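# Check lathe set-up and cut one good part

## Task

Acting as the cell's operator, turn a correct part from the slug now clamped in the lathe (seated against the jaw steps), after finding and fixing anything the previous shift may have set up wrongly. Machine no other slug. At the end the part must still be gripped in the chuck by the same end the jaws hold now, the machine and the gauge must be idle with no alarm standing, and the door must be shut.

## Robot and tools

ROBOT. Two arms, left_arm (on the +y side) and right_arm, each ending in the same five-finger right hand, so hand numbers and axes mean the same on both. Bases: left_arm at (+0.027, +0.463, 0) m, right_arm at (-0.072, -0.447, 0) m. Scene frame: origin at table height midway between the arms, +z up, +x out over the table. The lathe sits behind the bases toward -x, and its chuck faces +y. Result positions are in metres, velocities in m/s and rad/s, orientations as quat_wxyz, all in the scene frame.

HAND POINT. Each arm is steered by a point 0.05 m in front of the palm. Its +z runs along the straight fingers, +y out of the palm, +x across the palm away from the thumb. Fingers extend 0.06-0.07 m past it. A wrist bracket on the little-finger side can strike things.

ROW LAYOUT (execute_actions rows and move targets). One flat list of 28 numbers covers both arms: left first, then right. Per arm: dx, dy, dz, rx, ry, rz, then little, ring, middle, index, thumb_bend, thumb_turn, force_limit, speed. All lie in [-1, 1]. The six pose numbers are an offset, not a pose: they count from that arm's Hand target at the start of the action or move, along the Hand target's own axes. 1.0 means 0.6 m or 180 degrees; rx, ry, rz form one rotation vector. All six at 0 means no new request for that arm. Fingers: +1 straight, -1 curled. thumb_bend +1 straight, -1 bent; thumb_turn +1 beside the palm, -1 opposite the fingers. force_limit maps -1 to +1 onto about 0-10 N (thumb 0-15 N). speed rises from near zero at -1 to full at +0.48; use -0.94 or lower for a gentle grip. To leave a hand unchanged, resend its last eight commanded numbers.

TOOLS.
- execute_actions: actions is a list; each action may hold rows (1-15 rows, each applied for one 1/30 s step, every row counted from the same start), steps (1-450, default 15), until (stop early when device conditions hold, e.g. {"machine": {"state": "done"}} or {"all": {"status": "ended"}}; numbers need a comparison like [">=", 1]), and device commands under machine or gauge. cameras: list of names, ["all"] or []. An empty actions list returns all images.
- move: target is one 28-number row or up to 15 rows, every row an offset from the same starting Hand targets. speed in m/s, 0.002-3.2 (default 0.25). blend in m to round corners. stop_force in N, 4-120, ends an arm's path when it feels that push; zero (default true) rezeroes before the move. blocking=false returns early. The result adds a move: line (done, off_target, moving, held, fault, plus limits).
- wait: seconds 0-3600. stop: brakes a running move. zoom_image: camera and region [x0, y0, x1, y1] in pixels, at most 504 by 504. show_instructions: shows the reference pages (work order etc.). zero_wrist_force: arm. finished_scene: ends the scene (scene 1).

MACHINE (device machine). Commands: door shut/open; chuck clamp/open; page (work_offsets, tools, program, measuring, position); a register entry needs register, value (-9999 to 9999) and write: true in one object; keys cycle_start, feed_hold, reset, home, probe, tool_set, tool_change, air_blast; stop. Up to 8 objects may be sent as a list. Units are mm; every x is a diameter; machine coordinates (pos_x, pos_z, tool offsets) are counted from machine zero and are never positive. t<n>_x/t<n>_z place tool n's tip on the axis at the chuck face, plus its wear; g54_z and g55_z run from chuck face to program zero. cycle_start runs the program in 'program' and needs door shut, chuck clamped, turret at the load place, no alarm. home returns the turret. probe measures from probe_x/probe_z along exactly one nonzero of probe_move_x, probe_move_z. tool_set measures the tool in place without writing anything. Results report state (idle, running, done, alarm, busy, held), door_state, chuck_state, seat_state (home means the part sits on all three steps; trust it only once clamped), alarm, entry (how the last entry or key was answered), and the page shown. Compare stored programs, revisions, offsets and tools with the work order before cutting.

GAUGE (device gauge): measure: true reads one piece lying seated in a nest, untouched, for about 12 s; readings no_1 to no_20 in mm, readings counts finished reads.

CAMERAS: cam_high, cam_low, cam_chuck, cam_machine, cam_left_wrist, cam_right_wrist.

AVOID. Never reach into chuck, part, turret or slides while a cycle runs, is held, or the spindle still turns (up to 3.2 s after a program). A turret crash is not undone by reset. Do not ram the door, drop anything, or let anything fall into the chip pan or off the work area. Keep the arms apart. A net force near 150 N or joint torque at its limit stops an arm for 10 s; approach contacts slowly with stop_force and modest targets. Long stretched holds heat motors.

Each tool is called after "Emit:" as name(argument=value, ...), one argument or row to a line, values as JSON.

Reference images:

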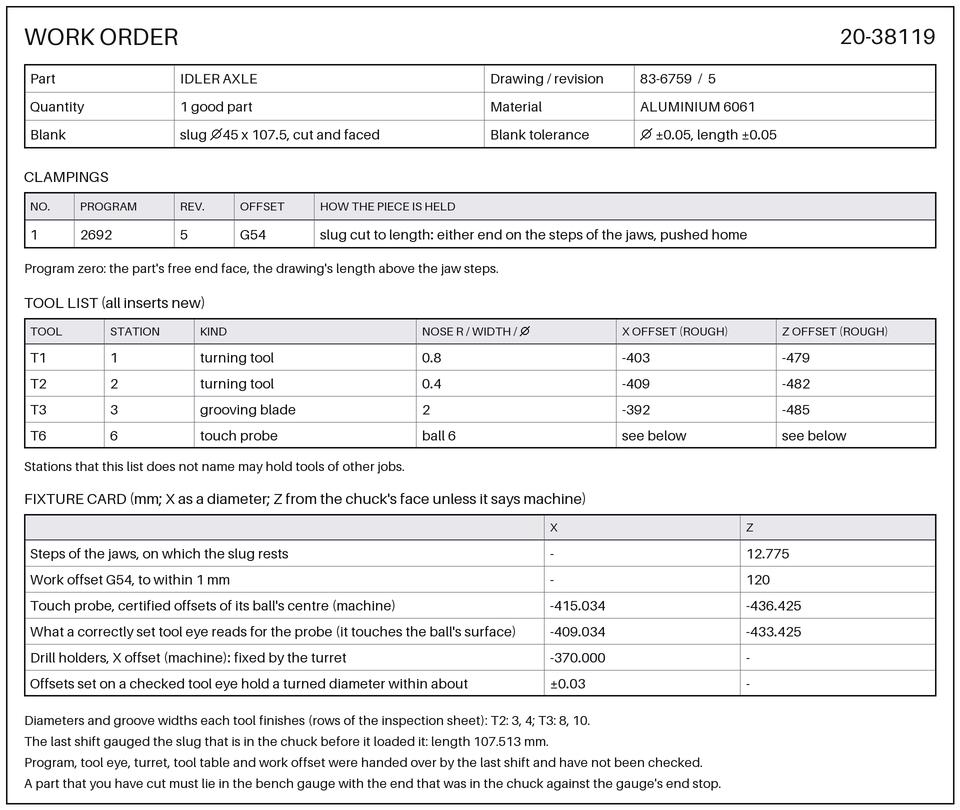

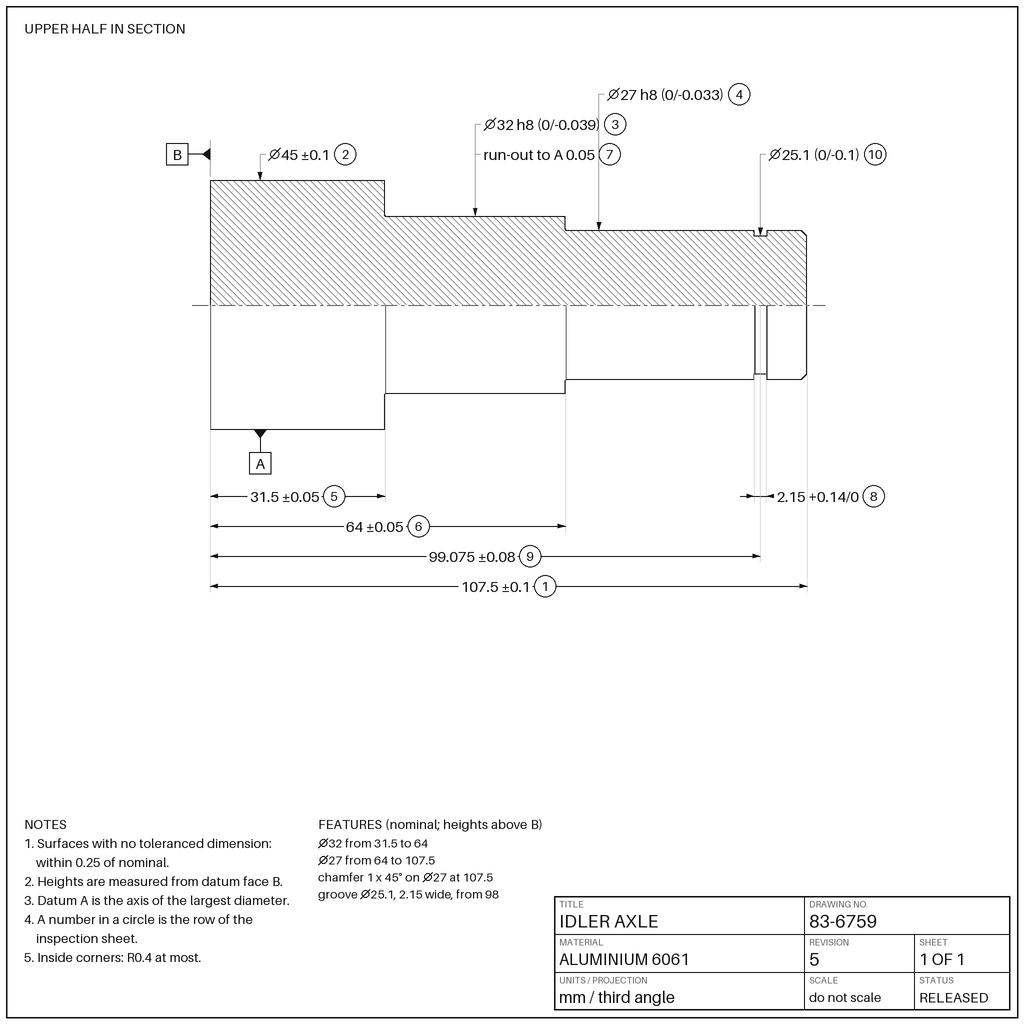

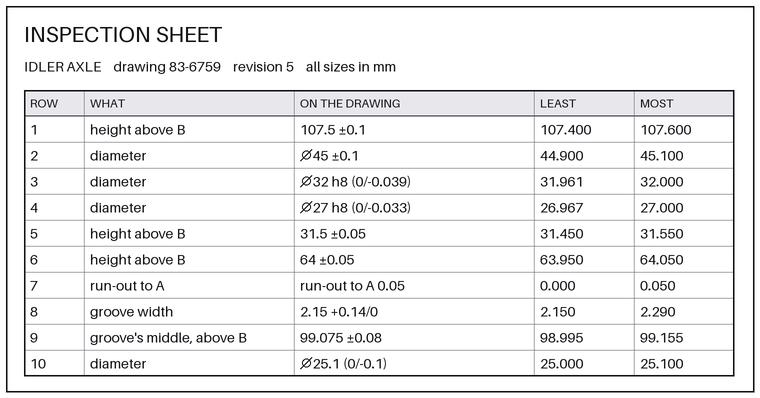

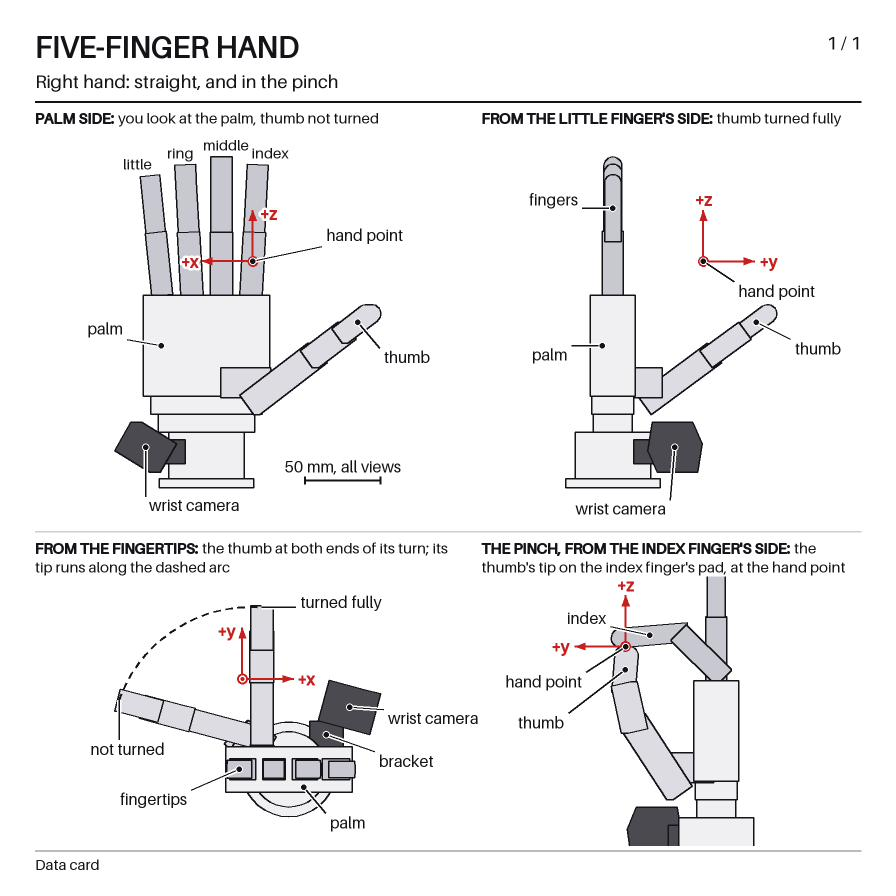

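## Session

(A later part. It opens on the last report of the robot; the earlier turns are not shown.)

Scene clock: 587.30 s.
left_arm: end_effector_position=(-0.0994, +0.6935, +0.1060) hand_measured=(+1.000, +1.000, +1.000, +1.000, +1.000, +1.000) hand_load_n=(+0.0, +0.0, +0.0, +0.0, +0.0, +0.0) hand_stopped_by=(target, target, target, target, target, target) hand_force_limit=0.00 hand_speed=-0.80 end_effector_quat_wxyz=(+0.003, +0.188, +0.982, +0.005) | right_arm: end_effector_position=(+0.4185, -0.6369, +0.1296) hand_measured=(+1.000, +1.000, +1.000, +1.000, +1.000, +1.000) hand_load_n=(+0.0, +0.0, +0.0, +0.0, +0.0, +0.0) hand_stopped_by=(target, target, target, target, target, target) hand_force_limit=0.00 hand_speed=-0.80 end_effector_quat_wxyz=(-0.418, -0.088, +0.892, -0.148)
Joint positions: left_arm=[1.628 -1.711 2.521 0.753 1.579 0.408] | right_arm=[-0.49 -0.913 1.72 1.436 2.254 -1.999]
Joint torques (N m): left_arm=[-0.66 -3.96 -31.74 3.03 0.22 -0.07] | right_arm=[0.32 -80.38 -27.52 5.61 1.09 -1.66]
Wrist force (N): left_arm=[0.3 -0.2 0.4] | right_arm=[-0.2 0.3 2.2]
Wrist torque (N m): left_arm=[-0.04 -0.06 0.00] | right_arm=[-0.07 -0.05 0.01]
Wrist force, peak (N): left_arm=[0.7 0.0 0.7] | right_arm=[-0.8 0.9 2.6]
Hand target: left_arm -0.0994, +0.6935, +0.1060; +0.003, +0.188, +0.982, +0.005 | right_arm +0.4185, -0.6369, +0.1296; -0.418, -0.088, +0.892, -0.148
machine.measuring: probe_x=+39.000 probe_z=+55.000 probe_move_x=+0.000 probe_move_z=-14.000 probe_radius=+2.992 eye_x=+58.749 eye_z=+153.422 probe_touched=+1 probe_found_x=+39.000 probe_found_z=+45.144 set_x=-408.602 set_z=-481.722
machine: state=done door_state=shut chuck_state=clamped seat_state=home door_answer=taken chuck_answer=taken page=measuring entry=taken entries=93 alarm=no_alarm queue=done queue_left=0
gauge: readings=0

Emit:
execute_actions(
  actions=[
    {"machine":[{"register":"probe_x","value":10,"write":true},{"register":"probe_z","value":130,"write":true},{"register":"probe_move_z","value":-12,"write":true},{"probe":true},{"register":"t3_x","value":-392.339,"write":true},{"register":"t2_x_wear","value":0.012,"write":true},{"page":"tools","register":"g54_z","value":121.002,"write":true}],"steps":450,"until":{"machine":{"queue":["!=","running"],"state":["!=","busy"]}}},
  ],
)

Emit:
execute_actions(
  actions=[
    {"machine":{"page":"measuring"},"steps":2},
  ],
)

Emit:
execute_actions(
  actions=[
    {"machine":{"page":"work_offsets"},"steps":2},
  ],
)

Scene clock: 671.43 s.
left_arm: end_effector_position=(-0.0994, +0.6935, +0.1060) hand_measured=(+1.000, +1.000, +1.000, +1.000, +1.000, +1.000) hand_load_n=(+0.0, +0.0, +0.0, +0.0, +0.0, +0.0) hand_stopped_by=(target, target, target, target, target, target) hand_force_limit=0.00 hand_speed=-0.80 end_effector_quat_wxyz=(+0.003, +0.188, +0.982, +0.005) | right_arm: end_effector_position=(+0.4185, -0.6369, +0.1296) hand_measured=(+1.000, +1.000, +1.000, +1.000, +1.000, +1.000) hand_load_n=(+0.0, +0.0, +0.0, +0.0, +0.0, +0.0) hand_stopped_by=(target, target, target, target, target, target) hand_force_limit=0.00 hand_speed=-0.80 end_effector_quat_wxyz=(-0.418, -0.088, +0.892, -0.148)
Joint positions: left_arm=[1.628 -1.711 2.521 0.753 1.579 0.408] | right_arm=[-0.49 -0.913 1.72 1.436 2.254 -1.999]
Joint torques (N m): left_arm=[0.7 -6.02 -32.7 2.6 -0.07 -0.45] | right_arm=[-0.47 -77.18 -27.37 5.59 1.78 -1.32]
Wrist force (N): left_arm=[0.4 0.0 0.2] | right_arm=[-0.4 0.9 2.4]
Wrist torque (N m): left_arm=[0.00 -0.08 0.02] | right_arm=[0.00 -0.02 0.01]
Wrist force, peak (N): left_arm=[0.5 -0.4 0.9] | right_arm=[-0.3 0.8 3.1]
Hand target: left_arm -0.0994, +0.6935, +0.1060; +0.003, +0.188, +0.982, +0.005 | right_arm +0.4185, -0.6369, +0.1296; -0.418, -0.088, +0.892, -0.148
machine.tools: t1_x=-403.065 t1_x_wear=+0.000 t1_z=-479.496 t1_z_wear=+0.000 t1_radius=+0.800 t1_station=+3.000 t2_x=-408.603 t2_x_wear=+0.012 t2_z=-481.728 t2_z_wear=+0.000 t2_radius=+0.400 t2_station=+2.000 t3_x=-392.339 t3_x_wear=+0.000 t3_z=-484.577 t3_z_wear=+0.000 t3_radius=+0.000 t3_station=+1.000 t4_x=-370.000 t4_x_wear=+0.000 t4_z=-431.182 t4_z_wear=+0.000 t4_radius=+0.000 t4_station=+4.000 t5_x=-397.620 t5_x_wear=+0.000 t5_z=-417.187 t5_z_wear=+0.000 t5_radius=+0.400 t5_station=+5.000 t6_x=-415.034 t6_x_wear=+0.000 t6_z=-436.425 t6_z_wear=+0.000 t6_radius=+3.000 t6_station=+6.000
machine: state=done door_state=shut chuck_state=clamped seat_state=home door_answer=taken chuck_answer=taken page=tools entry=taken entries=100 alarm=no_alarm queue=done queue_left=0
gauge: readings=0

Scene clock: 671.70 s.
left_arm: end_effector_position=(-0.0994, +0.6935, +0.1060) hand_measured=(+1.000, +1.000, +1.000, +1.000, +1.000, +1.000) hand_load_n=(+0.0, +0.0, +0.0, +0.0, +0.0, +0.0) hand_stopped_by=(target, target, target, target, target, target) hand_force_limit=0.00 hand_speed=-0.80 end_effector_quat_wxyz=(+0.003, +0.188, +0.982, +0.005) | right_arm: end_effector_position=(+0.4185, -0.6369, +0.1296) hand_measured=(+1.000, +1.000, +1.000, +1.000, +1.000, +1.000) hand_load_n=(+0.0, +0.0, +0.0, +0.0, +0.0, +0.0) hand_stopped_by=(target, target, target, target, target, target) hand_force_limit=0.00 hand_speed=-0.80 end_effector_quat_wxyz=(-0.418, -0.088, +0.892, -0.148)
Joint positions: left_arm=[1.628 -1.711 2.521 0.753 1.579 0.408] | right_arm=[-0.49 -0.913 1.72 1.436 2.254 -1.999]
Joint torques (N m): left_arm=[0.47 -5.17 -31.55 3.1 0.72 -0.29] | right_arm=[-1.84 -78.77 -26.6 5.13 1.3 -1.87]
Wrist force (N): left_arm=[0.5 -0.4 0.4] | right_arm=[-0.2 0.5 2.4]
Wrist torque (N m): left_arm=[-0.08 -0.09 0.01] | right_arm=[-0.06 -0.05 0.02]
Wrist force, peak (N): left_arm=[0.5 -0.4 0.5] | right_arm=[-0.1 1.0 2.5]
Hand target: left_arm -0.0994, +0.6935, +0.1060; +0.003, +0.188, +0.982, +0.005 | right_arm +0.4185, -0.6369, +0.1296; -0.418, -0.088, +0.892, -0.148
machine.measuring: probe_x=+10.000 probe_z=+130.000 probe_move_x=+0.000 probe_move_z=-12.000 probe_radius=+2.992 eye_x=+58.749 eye_z=+153.422 probe_touched=+1 probe_found_x=+10.000 probe_found_z=+121.015 set_x=-408.602 set_z=-481.722
machine: state=done door_state=shut chuck_state=clamped seat_state=home door_answer=taken chuck_answer=taken page=measuring entry=taken entries=100 alarm=no_alarm queue=done queue_left=0
gauge: readings=0

Scene clock: 671.97 s.
left_arm: end_effector_position=(-0.0994, +0.6935, +0.1060) hand_measured=(+1.000, +1.000, +1.000, +1.000, +1.000, +1.000) hand_load_n=(+0.0, +0.0, +0.0, +0.0, +0.0, +0.0) hand_stopped_by=(target, target, target, target, target, target) hand_force_limit=0.00 hand_speed=-0.80 end_effector_quat_wxyz=(+0.003, +0.188, +0.982, +0.005) | right_arm: end_effector_position=(+0.4185, -0.6369, +0.1296) hand_measured=(+1.000, +1.000, +1.000, +1.000, +1.000, +1.000) hand_load_n=(+0.0, +0.0, +0.0, +0.0, +0.0, +0.0) hand_stopped_by=(target, target, target, target, target, target) hand_force_limit=0.00 hand_speed=-0.80 end_effector_quat_wxyz=(-0.418, -0.088, +0.892, -0.148)
Joint positions: left_arm=[1.628 -1.711 2.521 0.753 1.579 0.408] | right_arm=[-0.49 -0.913 1.72 1.436 2.254 -1.999]
Joint torques (N m): left_arm=[0.79 -3.05 -33.23 3.09 0.44 -0.18] | right_arm=[-1.14 -77.12 -26.69 5.66 1.35 -1.56]
Wrist force (N): left_arm=[0.3 0.1 0.5] | right_arm=[-0.1 0.8 2.4]
Wrist torque (N m): left_arm=[0.01 -0.06 0.02] | right_arm=[-0.01 -0.07 0.03]
Wrist force, peak (N): left_arm=[0.4 -0.4 0.3] | right_arm=[-0.1 0.8 2.4]
Hand target: left_arm -0.0994, +0.6935, +0.1060; +0.003, +0.188, +0.982, +0.005 | right_arm +0.4185, -0.6369, +0.1296; -0.418, -0.088, +0.892, -0.148
machine.work_offsets: g54_z=+121.002 g55_z=+0.000
machine: state=done door_state=shut chuck_state=clamped seat_state=home door_answer=taken chuck_answer=taken page=work_offsets entry=taken entries=100 alarm=no_alarm queue=done queue_left=0
gauge: readings=0

Emit:
execute_actions(
  actions=[
    {"machine":[{"home":true},{"page":"program","cycle_start":true}],"steps":450,"until":{"machine":{"queue":["!=","running"],"state":["!=","busy"]}}},
    {"steps":450,"until":{"machine":{"state":["!=","running"]}}},
    {"steps":450,"until":{"machine":{"state":["!=","running"]}}},
    {"steps":450,"until":{"machine":{"state":["!=","running"]}}},
    {"steps":450,"until":{"machine":{"state":["!=","running"]}}},
    {"steps":450,"until":{"machine":{"state":["!=","running"]}}},
    {"steps":450,"until":{"machine":{"state":["!=","running"]}}},
    {"steps":450,"until":{"machine":{"state":["!=","running"]}}},
    {"steps":450,"until":{"machine":{"state":["!=","running"]}}},
    {"steps":450,"until":{"machine":{"state":["!=","running"]}}},
  ],
)

Scene clock: 796.03 s.
left_arm: end_effector_position=(-0.0994, +0.6935, +0.1060) hand_measured=(+1.000, +1.000, +1.000, +1.000, +1.000, +1.000) hand_load_n=(+0.0, -0.5, +0.0, +0.0, +0.0, +0.0) hand_stopped_by=(target, target, target, target, target, target) hand_force_limit=0.00 hand_speed=-0.80 end_effector_quat_wxyz=(+0.003, +0.188, +0.982, +0.005) | right_arm: end_effector_position=(+0.4185, -0.6369, +0.1296) hand_measured=(+1.000, +1.000, +1.000, +1.000, +1.000, +1.000) hand_load_n=(+0.0, +0.0, +0.0, +0.0, +0.0, +0.0) hand_stopped_by=(target, target, target, target, target, target) hand_force_limit=0.00 hand_speed=-0.80 end_effector_quat_wxyz=(-0.418, -0.088, +0.892, -0.148)
Joint positions: left_arm=[1.628 -1.711 2.521 0.753 1.579 0.408] | right_arm=[-0.49 -0.913 1.72 1.436 2.254 -1.999]
Joint torques (N m): left_arm=[-1.83 -1.15 -33.91 2.89 0.23 -0.15] | right_arm=[-0.7 -78.86 -26.45 5.54 1.66 -1.16]
Wrist force (N): left_arm=[0.4 -0.1 0.5] | right_arm=[-0.5 1.0 2.2]
Wrist torque (N m): left_arm=[-0.03 -0.08 0.02] | right_arm=[0.02 0.01 0.01]
Wrist force, peak (N): left_arm=[0.8 -0.5 0.7] | right_arm=[-0.4 1.1 3.4]
Hand target: left_arm -0.0994, +0.6935, +0.1060; +0.003, +0.188, +0.982, +0.005 | right_arm +0.4185, -0.6369, +0.1296; -0.418, -0.088, +0.892, -0.148
machine.program: program=+2692 tool_call=+6 tool_in_place=+3 program_revision=+5 program_offset=+54 load_peak=+2 stored1_number=+3890 stored1_revision=+3 stored2_number=+3060 stored2_revision=+2 stored3_number=+2692 stored3_revision=+5 stored4_number=+0 stored4_revision=+0 cycles=+1
machine: state=running door_state=shut chuck_state=clamped seat_state=home door_answer=taken chuck_answer=taken page=program entry=taken entries=102 alarm=no_alarm queue=running queue_left=0
gauge: readings=0
not seen at rest: the call's real time ran out, and the robot may still be moving.

Emit:
execute_actions(
  actions=[
    {"steps":450,"until":{"machine":{"state":["!=","running"]}}},
    {"steps":300,"until":{"machine":{"state":"done"}}},
  ],
)

Scene clock: 798.23 s.
left_arm: end_effector_position=(-0.0994, +0.6935, +0.1060) hand_measured=(+1.000, +1.000, +1.000, +1.000, +1.000, +1.000) hand_load_n=(+0.0, +0.0, +0.0, +0.0, +0.0, -0.5) hand_stopped_by=(target, target, target, target, target, target) hand_force_limit=0.00 hand_speed=-0.80 end_effector_quat_wxyz=(+0.003, +0.188, +0.982, +0.005) | right_arm: end_effector_position=(+0.4185, -0.6369, +0.1296) hand_measured=(+1.000, +1.000, +1.000, +1.000, +1.000, +1.000) hand_load_n=(+0.0, +0.0, +0.0, +0.5, +0.0, +0.0) hand_stopped_by=(target, target, target, target, target, target) hand_force_limit=0.00 hand_speed=-0.80 end_effector_quat_wxyz=(-0.418, -0.088, +0.892, -0.148)
Joint positions: left_arm=[1.628 -1.711 2.521 0.753 1.579 0.408] | right_arm=[-0.49 -0.913 1.72 1.436 2.254 -1.999]
Joint torques (N m): left_arm=[-1.58 -3.45 -33.78 3.02 -0.2 -0.07] | right_arm=[-2.59 -76.63 -26.63 5.53 1.57 -1.82]
Wrist force (N): left_arm=[0.6 -0.3 0.0] | right_arm=[-0.2 1.0 2.6]
Wrist torque (N m): left_arm=[-0.03 -0.10 0.02] | right_arm=[-0.01 -0.06 0.03]
Wrist force, peak (N): left_arm=[0.7 -0.5 0.4] | right_arm=[-0.7 0.9 3.3]
Hand target: left_arm -0.0994, +0.6935, +0.1060; +0.003, +0.188, +0.982, +0.005 | right_arm +0.4185, -0.6369, +0.1296; -0.418, -0.088, +0.892, -0.148
machine.program: program=+2692 tool_call=+6 tool_in_place=+3 program_revision=+5 program_offset=+54 load_peak=+2 stored1_number=+3890 stored1_revision=+3 stored2_number=+3060 stored2_revision=+2 stored3_number=+2692 stored3_revision=+5 stored4_number=+0 stored4_revision=+0 cycles=+2
machine: state=done door_state=shut chuck_state=clamped seat_state=home door_answer=taken chuck_answer=taken page=program entry=taken entries=102 alarm=no_alarm queue=done queue_left=0
gauge: readings=0

Emit:
execute_actions(
  actions=[
    {"machine":[{"tool_change":true},{"page":"measuring","register":"probe_x","value":48,"write":true},{"register":"probe_z","value":60,"write":true},{"register":"probe_move_z","value":0,"write":true},{"register":"probe_move_x","value":-18,"write":true},{"probe":true}],"steps":450,"until":{"machine":{"queue":["!=","running"],"state":["!=","busy"]}}},
  ],
)

Emit:
execute_actions(
  actions=[
    {"machine":[{"register":"probe_z","value":92,"write":true},{"register":"probe_move_x","value":-24,"write":true},{"probe":true}],"steps":450,"until":{"machine":{"queue":["!=","running"],"state":["!=","busy"]}}},
  ],
)

Emit:
execute_actions(
  actions=[
    {"machine":[{"register":"probe_x","value":39,"write":true},{"register":"probe_z","value":55,"write":true},{"register":"probe_move_x","value":0,"write":true},{"register":"probe_move_z","value":-14,"write":true},{"probe":true}],"steps":450,"until":{"machine":{"queue":["!=","running"],"state":["!=","busy"]}}},
  ],
)

Emit:
execute_actions(
  actions=[
    {"machine":[{"register":"probe_x","value":34,"write":true},{"register":"probe_z","value":87,"write":true},{"probe":true}],"steps":450,"until":{"machine":{"queue":["!=","running"],"state":["!=","busy"]}}},
  ],
)

Scene clock: 817.13 s.
left_arm: end_effector_position=(-0.0994, +0.6935, +0.1060) hand_measured=(+1.000, +1.000, +1.000, +1.000, +1.000, +1.000) hand_load_n=(+0.0, +0.0, +0.0, +0.0, +0.0, +0.0) hand_stopped_by=(target, target, target, target, target, target) hand_force_limit=0.00 hand_speed=-0.80 end_effector_quat_wxyz=(+0.003, +0.188, +0.982, +0.005) | right_arm: end_effector_position=(+0.4185, -0.6369, +0.1296) hand_measured=(+1.000, +1.000, +1.000, +1.000, +1.000, +1.000) hand_load_n=(+0.0, +0.0, +0.0, +0.0, +0.0, +0.0) hand_stopped_by=(target, target, target, target, target, target) hand_force_limit=0.00 hand_speed=-0.80 end_effector_quat_wxyz=(-0.418, -0.088, +0.892, -0.148)
Joint positions: left_arm=[1.628 -1.711 2.521 0.753 1.579 0.408] | right_arm=[-0.49 -0.913 1.72 1.436 2.254 -1.999]
Joint torques (N m): left_arm=[0.43 -2.32 -33.83 3.01 0.17 -0.36] | right_arm=[0.99 -79.37 -26.63 5.29 1.39 -1.43]
Wrist force (N): left_arm=[0.5 -0.3 0.4] | right_arm=[0.3 0.6 2.6]
Wrist torque (N m): left_arm=[-0.05 -0.09 0.02] | right_arm=[-0.06 -0.12 0.05]
Wrist force, peak (N): left_arm=[0.9 -0.2 0.5] | right_arm=[-0.4 1.1 3.3]
Hand target: left_arm -0.0994, +0.6935, +0.1060; +0.003, +0.188, +0.982, +0.005 | right_arm +0.4185, -0.6369, +0.1296; -0.418, -0.088, +0.892, -0.148
machine.measuring: probe_x=+48.000 probe_z=+60.000 probe_move_x=-18.000 probe_move_z=+0.000 probe_radius=+2.992 eye_x=+58.749 eye_z=+153.422 probe_touched=+1 probe_found_x=+31.983 probe_found_z=+60.000 set_x=-408.602 set_z=-481.722
machine: state=done door_state=shut chuck_state=clamped seat_state=home door_answer=taken chuck_answer=taken page=measuring entry=taken entries=108 alarm=no_alarm queue=done queue_left=0
gauge: readings=0

Scene clock: 823.37 s.
left_arm: end_effector_position=(-0.0994, +0.6935, +0.1060) hand_measured=(+1.000, +1.000, +1.000, +1.000, +1.000, +1.000) hand_load_n=(+0.0, +0.0, +0.0, +0.0, +0.0, +0.0) hand_stopped_by=(target, target, target, target, target, target) hand_force_limit=0.00 hand_speed=-0.80 end_effector_quat_wxyz=(+0.003, +0.188, +0.982, +0.005) | right_arm: end_effector_position=(+0.4185, -0.6369, +0.1296) hand_measured=(+1.000, +1.000, +1.000, +1.000, +1.000, +1.000) hand_load_n=(+0.0, -0.5, +0.0, +0.0, +0.0, +0.0) hand_stopped_by=(target, target, target, target, target, target) hand_force_limit=0.00 hand_speed=-0.80 end_effector_quat_wxyz=(-0.418, -0.088, +0.892, -0.148)
Joint positions: left_arm=[1.628 -1.711 2.521 0.753 1.579 0.408] | right_arm=[-0.49 -0.913 1.72 1.436 2.254 -1.999]
Joint torques (N m): left_arm=[2.62 -0.52 -33.49 2.68 0.09 0.21] | right_arm=[-1.52 -79.94 -25.68 6.02 1.19 -1.6]
Wrist force (N): left_arm=[0.5 -0.1 0.1] | right_arm=[-0.2 1.0 2.5]
Wrist torque (N m): left_arm=[0.00 -0.08 0.02] | right_arm=[0.01 -0.06 0.03]
Wrist force, peak (N): left_arm=[0.5 -0.6 0.5] | right_arm=[-0.4 1.0 3.2]
Hand target: left_arm -0.0994, +0.6935, +0.1060; +0.003, +0.188, +0.982, +0.005 | right_arm +0.4185, -0.6369, +0.1296; -0.418, -0.088, +0.892, -0.148
machine.measuring: probe_x=+48.000 probe_z=+92.000 probe_move_x=-24.000 probe_move_z=+0.000 probe_radius=+2.992 eye_x=+58.749 eye_z=+153.422 probe_touched=+1 probe_found_x=+26.982 probe_found_z=+92.000 set_x=-408.602 set_z=-481.722
machine: state=done door_state=shut chuck_state=clamped seat_state=home door_answer=taken chuck_answer=taken page=measuring entry=taken entries=111 alarm=no_alarm queue=done queue_left=0
gauge: readings=0

Scene clock: 830.20 s.
left_arm: end_effector_position=(-0.0994, +0.6935, +0.1060) hand_measured=(+1.000, +1.000, +1.000, +1.000, +1.000, +1.000) hand_load_n=(+0.0, +0.0, +0.0, +0.0, +0.0, +0.0) hand_stopped_by=(target, target, target, target, target, target) hand_force_limit=0.00 hand_speed=-0.80 end_effector_quat_wxyz=(+0.003, +0.188, +0.982, +0.005) | right_arm: end_effector_position=(+0.4185, -0.6369, +0.1296) hand_measured=(+1.000, +1.000, +1.000, +1.000, +1.000, +1.000) hand_load_n=(+0.5, +0.0, +0.0, +0.0, +0.5, +0.0) hand_stopped_by=(target, target, target, target, target, target) hand_force_limit=0.00 hand_speed=-0.80 end_effector_quat_wxyz=(-0.418, -0.088, +0.892, -0.148)
Joint positions: left_arm=[1.628 -1.711 2.521 0.753 1.579 0.408] | right_arm=[-0.49 -0.913 1.72 1.436 2.254 -1.999]
Joint torques (N m): left_arm=[1.21 -2.04 -33.09 2.67 0.42 -0.44] | right_arm=[-1.46 -81.47 -27.23 5.48 1.26 -1.46]
Wrist force (N): left_arm=[0.4 0.0 0.6] | right_arm=[-0.3 0.9 2.6]
Wrist torque (N m): left_arm=[-0.02 -0.08 0.02] | right_arm=[-0.01 -0.05 0.03]
Wrist force, peak (N): left_arm=[0.8 -0.3 0.5] | right_arm=[-0.6 1.1 3.3]
Hand target: left_arm -0.0994, +0.6935, +0.1060; +0.003, +0.188, +0.982, +0.005 | right_arm +0.4185, -0.6369, +0.1296; -0.418, -0.088, +0.892, -0.148
machine.measuring: probe_x=+39.000 probe_z=+55.000 probe_move_x=+0.000 probe_move_z=-14.000 probe_radius=+2.992 eye_x=+58.749 eye_z=+153.422 probe_touched=+1 probe_found_x=+39.000 probe_found_z=+45.002 set_x=-408.602 set_z=-481.722
machine: state=done door_state=shut chuck_state=clamped seat_state=home door_answer=taken chuck_answer=taken page=measuring entry=taken entries=116 alarm=no_alarm queue=done queue_left=0
gauge: readings=0

Scene clock: 836.47 s.
left_arm: end_effector_position=(-0.0994, +0.6935, +0.1060) hand_measured=(+1.000, +1.000, +1.000, +1.000, +1.000, +1.000) hand_load_n=(+0.0, +0.0, +0.0, +0.0, +0.0, +0.0) hand_stopped_by=(target, target, target, target, target, target) hand_force_limit=0.00 hand_speed=-0.80 end_effector_quat_wxyz=(+0.003, +0.188, +0.982, +0.005) | right_arm: end_effector_position=(+0.4185, -0.6369, +0.1296) hand_measured=(+1.000, +1.000, +1.000, +1.000, +1.000, +1.000) hand_load_n=(+0.0, +0.0, +0.0, +0.0, +0.0, +0.0) hand_stopped_by=(target, target, target, target, target, target) hand_force_limit=0.00 hand_speed=-0.80 end_effector_quat_wxyz=(-0.418, -0.088, +0.892, -0.148)
Joint positions: left_arm=[1.628 -1.711 2.521 0.753 1.579 0.408] | right_arm=[-0.49 -0.913 1.72 1.436 2.254 -1.999]
Joint torques (N m): left_arm=[0.52 -0.69 -34.19 3.05 0.27 0.07] | right_arm=[-1.97 -79.35 -28.22 5.48 1.53 -1.93]
Wrist force (N): left_arm=[0.3 -0.4 0.2] | right_arm=[-0.2 0.7 2.7]
Wrist torque (N m): left_arm=[-0.05 -0.05 0.00] | right_arm=[-0.04 -0.08 0.03]
Wrist force, peak (N): left_arm=[0.4 -0.7 0.6] | right_arm=[-0.6 1.3 3.2]
Hand target: left_arm -0.0994, +0.6935, +0.1060; +0.003, +0.188, +0.982, +0.005 | right_arm +0.4185, -0.6369, +0.1296; -0.418, -0.088, +0.892, -0.148
machine.measuring: probe_x=+34.000 probe_z=+87.000 probe_move_x=+0.000 probe_move_z=-14.000 probe_radius=+2.992 eye_x=+58.749 eye_z=+153.422 probe_touched=+1 probe_found_x=+34.000 probe_found_z=+77.220 set_x=-408.602 set_z=-481.722
machine: state=done door_state=shut chuck_state=clamped seat_state=home door_answer=taken chuck_answer=taken page=measuring entry=taken entries=119 alarm=no_alarm queue=done queue_left=0
gauge: readings=0

Emit:
execute_actions(
  actions=[
    {"machine":[{"register":"probe_x","value":33.3,"write":true},{"probe":true}],"steps":450,"until":{"machine":{"queue":["!=","running"],"state":["!=","busy"]}}},
  ],
)

Emit:
execute_actions(
  actions=[
    {"machine":[{"register":"probe_x","value":46.987,"write":true},{"register":"probe_z","value":55,"write":true},{"probe":true}],"steps":450,"until":{"machine":{"queue":["!=","running"],"state":["!=","busy"]}}},
  ],
)

Emit:
execute_actions(
  actions=[
    {"machine":[{"register":"probe_x","value":46.3,"write":true},{"probe":true}],"steps":450,"until":{"machine":{"queue":["!=","running"],"state":["!=","busy"]}}},
  ],
)

Scene clock: 851.63 s.
left_arm: end_effector_position=(-0.0994, +0.6935, +0.1060) hand_measured=(+1.000, +1.000, +1.000, +1.000, +1.000, +1.000) hand_load_n=(+0.0, +0.0, +0.0, +0.0, +0.0, +0.0) hand_stopped_by=(target, target, target, target, target, target) hand_force_limit=0.00 hand_speed=-0.80 end_effector_quat_wxyz=(+0.003, +0.188, +0.982, +0.005) | right_arm: end_effector_position=(+0.4185, -0.6369, +0.1296) hand_measured=(+1.000, +1.000, +1.000, +1.000, +1.000, +1.000) hand_load_n=(+0.0, +0.0, +0.0, +0.0, +0.0, +0.0) hand_stopped_by=(target, target, target, target, target, target) hand_force_limit=0.00 hand_speed=-0.80 end_effector_quat_wxyz=(-0.418, -0.088, +0.892, -0.148)
Joint positions: left_arm=[1.628 -1.711 2.521 0.753 1.579 0.408] | right_arm=[-0.49 -0.913 1.72 1.436 2.254 -1.999]
Joint torques (N m): left_arm=[-4.27 -0.98 -33.49 3.05 0.05 -0.12] | right_arm=[-2.25 -79.64 -26.95 5.61 1.35 -1.64]
Wrist force (N): left_arm=[0.1 -0.1 0.1] | right_arm=[-0.2 1.2 2.9]
Wrist torque (N m): left_arm=[0.01 -0.03 0.00] | right_arm=[0.01 -0.06 0.04]
Wrist force, peak (N): left_arm=[0.7 -0.4 0.6] | right_arm=[-0.3 0.9 3.4]
Hand target: left_arm -0.0994, +0.6935, +0.1060; +0.003, +0.188, +0.982, +0.005 | right_arm +0.4185, -0.6369, +0.1296; -0.418, -0.088, +0.892, -0.148
machine.measuring: probe_x=+33.300 probe_z=+87.000 probe_move_x=+0.000 probe_move_z=-14.000 probe_radius=+2.992 eye_x=+58.749 eye_z=+153.422 probe_touched=+1 probe_found_x=+33.300 probe_found_z=+77.398 set_x=-408.602 set_z=-481.722
machine: state=done door_state=shut chuck_state=clamped seat_state=home door_answer=taken chuck_answer=taken page=measuring entry=taken entries=121 alarm=no_alarm queue=done queue_left=0
gauge: readings=0

Scene clock: 858.03 s.
left_arm: end_effector_position=(-0.0994, +0.6935, +0.1060) hand_measured=(+1.000, +1.000, +1.000, +1.000, +1.000, +1.000) hand_load_n=(+0.0, +0.0, +0.0, +0.0, +0.0, +0.0) hand_stopped_by=(target, target, target, target, target, target) hand_force_limit=0.00 hand_speed=-0.80 end_effector_quat_wxyz=(+0.003, +0.188, +0.982, +0.005) | right_arm: end_effector_position=(+0.4185, -0.6369, +0.1296) hand_measured=(+1.000, +1.000, +1.000, +1.000, +1.000, +1.000) hand_load_n=(+0.0, +0.0, +0.0, +0.0, +0.0, +0.0) hand_stopped_by=(target, target, target, target, target, target) hand_force_limit=0.00 hand_speed=-0.80 end_effector_quat_wxyz=(-0.418, -0.088, +0.892, -0.148)
Joint positions: left_arm=[1.628 -1.711 2.521 0.753 1.579 0.408] | right_arm=[-0.49 -0.913 1.72 1.436 2.254 -1.999]
Joint torques (N m): left_arm=[-1.63 -0.21 -33.93 2.94 0.28 -0.1] | right_arm=[-1.9 -81.78 -26.54 5.75 1.16 -1.81]
Wrist force (N): left_arm=[0.6 -0.2 0.4] | right_arm=[-0.6 0.8 3.2]
Wrist torque (N m): left_arm=[-0.03 -0.11 0.03] | right_arm=[-0.06 -0.03 0.01]
Wrist force, peak (N): left_arm=[0.9 -0.3 0.3] | right_arm=[0.0 1.0 3.4]
Hand target: left_arm -0.0994, +0.6935, +0.1060; +0.003, +0.188, +0.982, +0.005 | right_arm +0.4185, -0.6369, +0.1296; -0.418, -0.088, +0.892, -0.148
machine.measuring: probe_x=+46.987 probe_z=+55.000 probe_move_x=+0.000 probe_move_z=-14.000 probe_radius=+2.992 eye_x=+58.749 eye_z=+153.422 probe_touched=+1 probe_found_x=+46.987 probe_found_z=+44.721 set_x=-408.602 set_z=-481.722
machine: state=done door_state=shut chuck_state=clamped seat_state=home door_answer=taken chuck_answer=taken page=measuring entry=taken entries=124 alarm=no_alarm queue=done queue_left=0
gauge: readings=0

Scene clock: 864.23 s.
left_arm: end_effector_position=(-0.0994, +0.6935, +0.1060) hand_measured=(+1.000, +1.000, +1.000, +1.000, +1.000, +1.000) hand_load_n=(+0.0, +0.0, +0.0, +0.0, +0.0, +0.0) hand_stopped_by=(target, target, target, target, target, target) hand_force_limit=0.00 hand_speed=-0.80 end_effector_quat_wxyz=(+0.003, +0.188, +0.982, +0.005) | right_arm: end_effector_position=(+0.4185, -0.6369, +0.1296) hand_measured=(+1.000, +1.000, +1.000, +1.000, +1.000, +1.000) hand_load_n=(+0.0, +0.0, +0.0, +0.0, +0.0, +0.0) hand_stopped_by=(target, target, target, target, target, target) hand_force_limit=0.00 hand_speed=-0.80 end_effector_quat_wxyz=(-0.418, -0.088, +0.892, -0.148)
Joint positions: left_arm=[1.628 -1.711 2.521 0.753 1.579 0.408] | right_arm=[-0.49 -0.913 1.72 1.436 2.254 -1.999]
Joint torques (N m): left_arm=[-2.02 -1.54 -34.69 2.93 0 -0.43] | right_arm=[-0.53 -81.29 -26.73 5.84 1.67 -1.57]
Wrist force (N): left_arm=[0.2 -0.1 0.1] | right_arm=[-0.2 0.7 2.9]
Wrist torque (N m): left_arm=[0.00 -0.05 0.00] | right_arm=[-0.06 -0.08 0.03]
Wrist force, peak (N): left_arm=[0.8 -0.2 0.5] | right_arm=[-0.6 1.2 3.3]
Hand target: left_arm -0.0994, +0.6935, +0.1060; +0.003, +0.188, +0.982, +0.005 | right_arm +0.4185, -0.6369, +0.1296; -0.418, -0.088, +0.892, -0.148
machine.measuring: probe_x=+46.300 probe_z=+55.000 probe_move_x=+0.000 probe_move_z=-14.000 probe_radius=+2.992 eye_x=+58.749 eye_z=+153.422 probe_touched=+1 probe_found_x=+46.300 probe_found_z=+44.899 set_x=-408.602 set_z=-481.722
machine: state=done door_state=shut chuck_state=clamped seat_state=home door_answer=taken chuck_answer=taken page=measuring entry=taken entries=126 alarm=no_alarm queue=done queue_left=0
gauge: readings=0

Emit:
execute_actions(
  actions=[
    {"machine":[{"register":"probe_x","value":48,"write":true},{"register":"probe_z","value":112.577,"write":true},{"register":"probe_move_z","value":0,"write":true},{"register":"probe_move_x","value":-24,"write":true},{"probe":true}],"steps":450,"until":{"machine":{"queue":["!=","running"],"state":["!=","busy"]}}},
  ],
)

Emit:
execute_actions(
  actions=[
    {"machine":[{"register":"probe_z","value":112.177,"write":true},{"probe":true}],"steps":450,"until":{"machine":{"queue":["!=","running"],"state":["!=","busy"]}}},
  ],
)

Emit:
execute_actions(
  actions=[
    {"machine":[{"register":"probe_z","value":112.977,"write":true},{"probe":true}],"steps":450,"until":{"machine":{"queue":["!=","running"],"state":["!=","busy"]}}},
  ],
)

Scene clock: 882.60 s.
left_arm: end_effector_position=(-0.0994, +0.6935, +0.1060) hand_measured=(+1.000, +1.000, +1.000, +1.000, +1.000, +1.000) hand_load_n=(+0.0, +0.0, +0.0, +0.0, +0.0, +0.0) hand_stopped_by=(target, target, target, target, target, target) hand_force_limit=0.00 hand_speed=-0.80 end_effector_quat_wxyz=(+0.003, +0.188, +0.982, +0.005) | right_arm: end_effector_position=(+0.4185, -0.6369, +0.1296) hand_measured=(+1.000, +1.000, +1.000, +1.000, +1.000, +1.000) hand_load_n=(+0.0, +0.0, +0.0, +0.0, +0.0, +0.0) hand_stopped_by=(target, target, target, target, target, target) hand_force_limit=0.00 hand_speed=-0.80 end_effector_quat_wxyz=(-0.418, -0.088, +0.892, -0.148)
Joint positions: left_arm=[1.628 -1.711 2.521 0.753 1.579 0.408] | right_arm=[-0.49 -0.913 1.72 1.436 2.254 -1.999]
Joint torques (N m): left_arm=[-2.29 0.37 -34.32 2.74 -0.06 0.15] | right_arm=[0.22 -81.01 -28.39 5.93 1.47 -1.49]
Wrist force (N): left_arm=[0.6 0.0 0.4] | right_arm=[-0.4 1.0 2.6]
Wrist torque (N m): left_arm=[0.00 -0.11 0.03] | right_arm=[0.00 -0.04 0.03]
Wrist force, peak (N): left_arm=[0.7 -0.1 0.8] | right_arm=[-0.1 1.1 3.5]
Hand target: left_arm -0.0994, +0.6935, +0.1060; +0.003, +0.188, +0.982, +0.005 | right_arm +0.4185, -0.6369, +0.1296; -0.418, -0.088, +0.892, -0.148
machine.measuring: probe_x=+48.000 probe_z=+112.577 probe_move_x=-24.000 probe_move_z=+0.000 probe_radius=+2.992 eye_x=+58.749 eye_z=+153.422 probe_touched=+1 probe_found_x=+26.420 probe_found_z=+112.577 set_x=-408.602 set_z=-481.722
machine: state=done door_state=shut chuck_state=clamped seat_state=home door_answer=taken chuck_answer=taken page=measuring entry=taken entries=131 alarm=no_alarm queue=done queue_left=0
gauge: readings=0

Scene clock: 888.57 s.
left_arm: end_effector_position=(-0.0994, +0.6935, +0.1060) hand_measured=(+1.000, +1.000, +1.000, +1.000, +1.000, +1.000) hand_load_n=(+0.0, +0.0, +0.0, +0.0, +0.0, +0.0) hand_stopped_by=(target, target, target, target, target, target) hand_force_limit=0.00 hand_speed=-0.80 end_effector_quat_wxyz=(+0.003, +0.188, +0.982, +0.005) | right_arm: end_effector_position=(+0.4185, -0.6369, +0.1296) hand_measured=(+1.000, +1.000, +1.000, +1.000, +1.000, +1.000) hand_load_n=(+0.0, +0.0, +0.0, +0.0, +0.0, +0.0) hand_stopped_by=(target, target, target, target, target, target) hand_force_limit=0.00 hand_speed=-0.80 end_effector_quat_wxyz=(-0.418, -0.088, +0.892, -0.148)
Joint positions: left_arm=[1.628 -1.711 2.521 0.753 1.579 0.408] | right_arm=[-0.49 -0.913 1.72 1.436 2.254 -1.999]
Joint torques (N m): left_arm=[0.21 2.07 -34.5 2.65 -0.11 0.2] | right_arm=[-1.23 -76.21 -26.84 5.74 1.71 -1.44]
Wrist force (N): left_arm=[0.3 -0.1 0.1] | right_arm=[-0.2 1.1 3.0]
Wrist torque (N m): left_arm=[0.00 -0.05 0.01] | right_arm=[-0.01 -0.09 0.04]
Wrist force, peak (N): left_arm=[0.7 -0.4 0.4] | right_arm=[-0.1 1.0 3.3]
Hand target: left_arm -0.0994, +0.6935, +0.1060; +0.003, +0.188, +0.982, +0.005 | right_arm +0.4185, -0.6369, +0.1296; -0.418, -0.088, +0.892, -0.148
machine.measuring: probe_x=+48.000 probe_z=+112.177 probe_move_x=-24.000 probe_move_z=+0.000 probe_radius=+2.992 eye_x=+58.749 eye_z=+153.422 probe_touched=+1 probe_found_x=+26.775 probe_found_z=+112.177 set_x=-408.602 set_z=-481.722
machine: state=done door_state=shut chuck_state=clamped seat_state=home door_answer=taken chuck_answer=taken page=measuring entry=taken entries=133 alarm=no_alarm queue=done queue_left=0
gauge: readings=0

Scene clock: 894.53 s.
left_arm: end_effector_position=(-0.0994, +0.6935, +0.1060) hand_measured=(+1.000, +1.000, +1.000, +1.000, +1.000, +1.000) hand_load_n=(+0.0, +0.0, +0.0, +0.0, +0.0, +0.0) hand_stopped_by=(target, target, target, target, target, target) hand_force_limit=0.00 hand_speed=-0.80 end_effector_quat_wxyz=(+0.003, +0.188, +0.982, +0.005) | right_arm: end_effector_position=(+0.4185, -0.6369, +0.1296) hand_measured=(+1.000, +1.000, +1.000, +1.000, +1.000, +1.000) hand_load_n=(+0.0, +0.0, +0.0, +0.0, +0.0, +0.0) hand_stopped_by=(target, target, target, target, target, target) hand_force_limit=0.00 hand_speed=-0.80 end_effector_quat_wxyz=(-0.418, -0.088, +0.892, -0.148)
Joint positions: left_arm=[1.628 -1.711 2.521 0.753 1.579 0.408] | right_arm=[-0.49 -0.913 1.72 1.436 2.254 -1.999]
Joint torques (N m): left_arm=[0 -1.08 -34.09 2.81 0.59 0.08] | right_arm=[-0.05 -77.15 -26.42 5.7 1.5 -1.71]
Wrist force (N): left_arm=[0.4 -0.3 0.3] | right_arm=[-0.5 1.0 3.0]
Wrist torque (N m): left_arm=[-0.04 -0.07 0.01] | right_arm=[-0.02 -0.04 0.02]
Wrist force, peak (N): left_arm=[0.6 -0.4 0.6] | right_arm=[-0.6 0.7 3.5]
Hand target: left_arm -0.0994, +0.6935, +0.1060; +0.003, +0.188, +0.982, +0.005 | right_arm +0.4185, -0.6369, +0.1296; -0.418, -0.088, +0.892, -0.148
machine.measuring: probe_x=+48.000 probe_z=+112.977 probe_move_x=-24.000 probe_move_z=+0.000 probe_radius=+2.992 eye_x=+58.749 eye_z=+153.422 probe_touched=+1 probe_found_x=+26.777 probe_found_z=+112.977 set_x=-408.602 set_z=-481.722
machine: state=done door_state=shut chuck_state=clamped seat_state=home door_answer=taken chuck_answer=taken page=measuring entry=taken entries=135 alarm=no_alarm queue=done queue_left=0
gauge: readings=0

Emit:
execute_actions(
  actions=[
    {"machine":[{"register":"probe_z","value":78.177,"write":true},{"probe":true}],"steps":450,"until":{"machine":{"queue":["!=","running"],"state":["!=","busy"]}}},
  ],
)

Emit:
execute_actions(
  actions=[
    {"machine":[{"register":"probe_z","value":78.502,"write":true},{"probe":true}],"steps":450,"until":{"machine":{"queue":["!=","running"],"state":["!=","busy"]}}},
  ],
)

Scene clock: 935.30 s.
left_arm: end_effector_position=(-0.0994, +0.6935, +0.1060) hand_measured=(+1.000, +1.000, +1.000, +1.000, +1.000, +1.000) hand_load_n=(+0.0, +0.0, +0.0, +0.0, +0.0, +0.0) hand_stopped_by=(target, target, target, target, target, target) hand_force_limit=0.00 hand_speed=-0.80 end_effector_quat_wxyz=(+0.003, +0.188, +0.982, +0.005) | right_arm: end_effector_position=(+0.4185, -0.6369, +0.1296) hand_measured=(+1.000, +1.000, +1.000, +1.000, +1.000, +1.000) hand_load_n=(+0.0, +0.0, +0.0, +0.0, +0.0, +0.0) hand_stopped_by=(target, target, target, target, target, target) hand_force_limit=0.00 hand_speed=-0.80 end_effector_quat_wxyz=(-0.418, -0.088, +0.892, -0.148)
Joint positions: left_arm=[1.628 -1.711 2.521 0.753 1.579 0.408] | right_arm=[-0.49 -0.913 1.72 1.436 2.254 -1.999]
Joint torques (N m): left_arm=[0.51 -1.02 -35.13 2.86 0.22 -0.31] | right_arm=[-1.28 -77.58 -27.3 5.42 1.66 -1.76]
Wrist force (N): left_arm=[0.5 0.1 0.4] | right_arm=[-0.2 1.3 3.1]
Wrist torque (N m): left_arm=[0.01 -0.09 0.03] | right_arm=[0.01 -0.08 0.04]
Wrist force, peak (N): left_arm=[1.0 -0.4 0.6] | right_arm=[-0.4 1.4 3.5]
Hand target: left_arm -0.0994, +0.6935, +0.1060; +0.003, +0.188, +0.982, +0.005 | right_arm +0.4185, -0.6369, +0.1296; -0.418, -0.088, +0.892, -0.148
machine.measuring: probe_x=+48.000 probe_z=+78.177 probe_move_x=-24.000 probe_move_z=+0.000 probe_radius=+2.992 eye_x=+58.749 eye_z=+153.422 probe_touched=+1 probe_found_x=+31.774 probe_found_z=+78.177 set_x=-408.602 set_z=-481.722
machine: state=done door_state=shut chuck_state=clamped seat_state=home door_answer=taken chuck_answer=taken page=measuring entry=taken entries=137 alarm=no_alarm queue=done queue_left=0
gauge: readings=0

Scene clock: 941.13 s.
left_arm: end_effector_position=(-0.0994, +0.6935, +0.1060) hand_measured=(+1.000, +1.000, +1.000, +1.000, +1.000, +1.000) hand_load_n=(+0.0, +0.5, +0.0, -0.5, +0.0, +0.0) hand_stopped_by=(target, target, target, target, target, target) hand_force_limit=0.00 hand_speed=-0.80 end_effector_quat_wxyz=(+0.003, +0.188, +0.982, +0.005) | right_arm: end_effector_position=(+0.4185, -0.6369, +0.1296) hand_measured=(+1.000, +1.000, +1.000, +1.000, +1.000, +1.000) hand_load_n=(+0.0, +0.5, +0.0, +0.0, +0.0, +0.0) hand_stopped_by=(target, target, target, target, target, target) hand_force_limit=0.00 hand_speed=-0.80 end_effector_quat_wxyz=(-0.418, -0.088, +0.892, -0.148)
Joint positions: left_arm=[1.628 -1.711 2.521 0.753 1.579 0.408] | right_arm=[-0.49 -0.913 1.72 1.436 2.254 -1.999]
Joint torques (N m): left_arm=[-2.43 -0.07 -34.94 3.4 0.42 -0.4] | right_arm=[-1.28 -77.99 -27.38 5.65 1.09 -1.76]
Wrist force (N): left_arm=[0.2 -0.3 0.4] | right_arm=[0.2 1.3 3.1]
Wrist torque (N m): left_arm=[-0.06 -0.06 0.00] | right_arm=[0.02 -0.12 0.06]
Wrist force, peak (N): left_arm=[0.7 -0.3 0.7] | right_arm=[-0.2 1.2 3.5]
Hand target: left_arm -0.0994, +0.6935, +0.1060; +0.003, +0.188, +0.982, +0.005 | right_arm +0.4185, -0.6369, +0.1296; -0.418, -0.088, +0.892, -0.148
machine.measuring: probe_x=+48.000 probe_z=+78.502 probe_move_x=-24.000 probe_move_z=+0.000 probe_radius=+2.992 eye_x=+58.749 eye_z=+153.422 probe_touched=+1 probe_found_x=+31.416 probe_found_z=+78.502 set_x=-408.602 set_z=-481.722
machine: state=done door_state=shut chuck_state=clamped seat_state=home door_answer=taken chuck_answer=taken page=measuring entry=taken entries=139 alarm=no_alarm queue=done queue_left=0
gauge: readings=0


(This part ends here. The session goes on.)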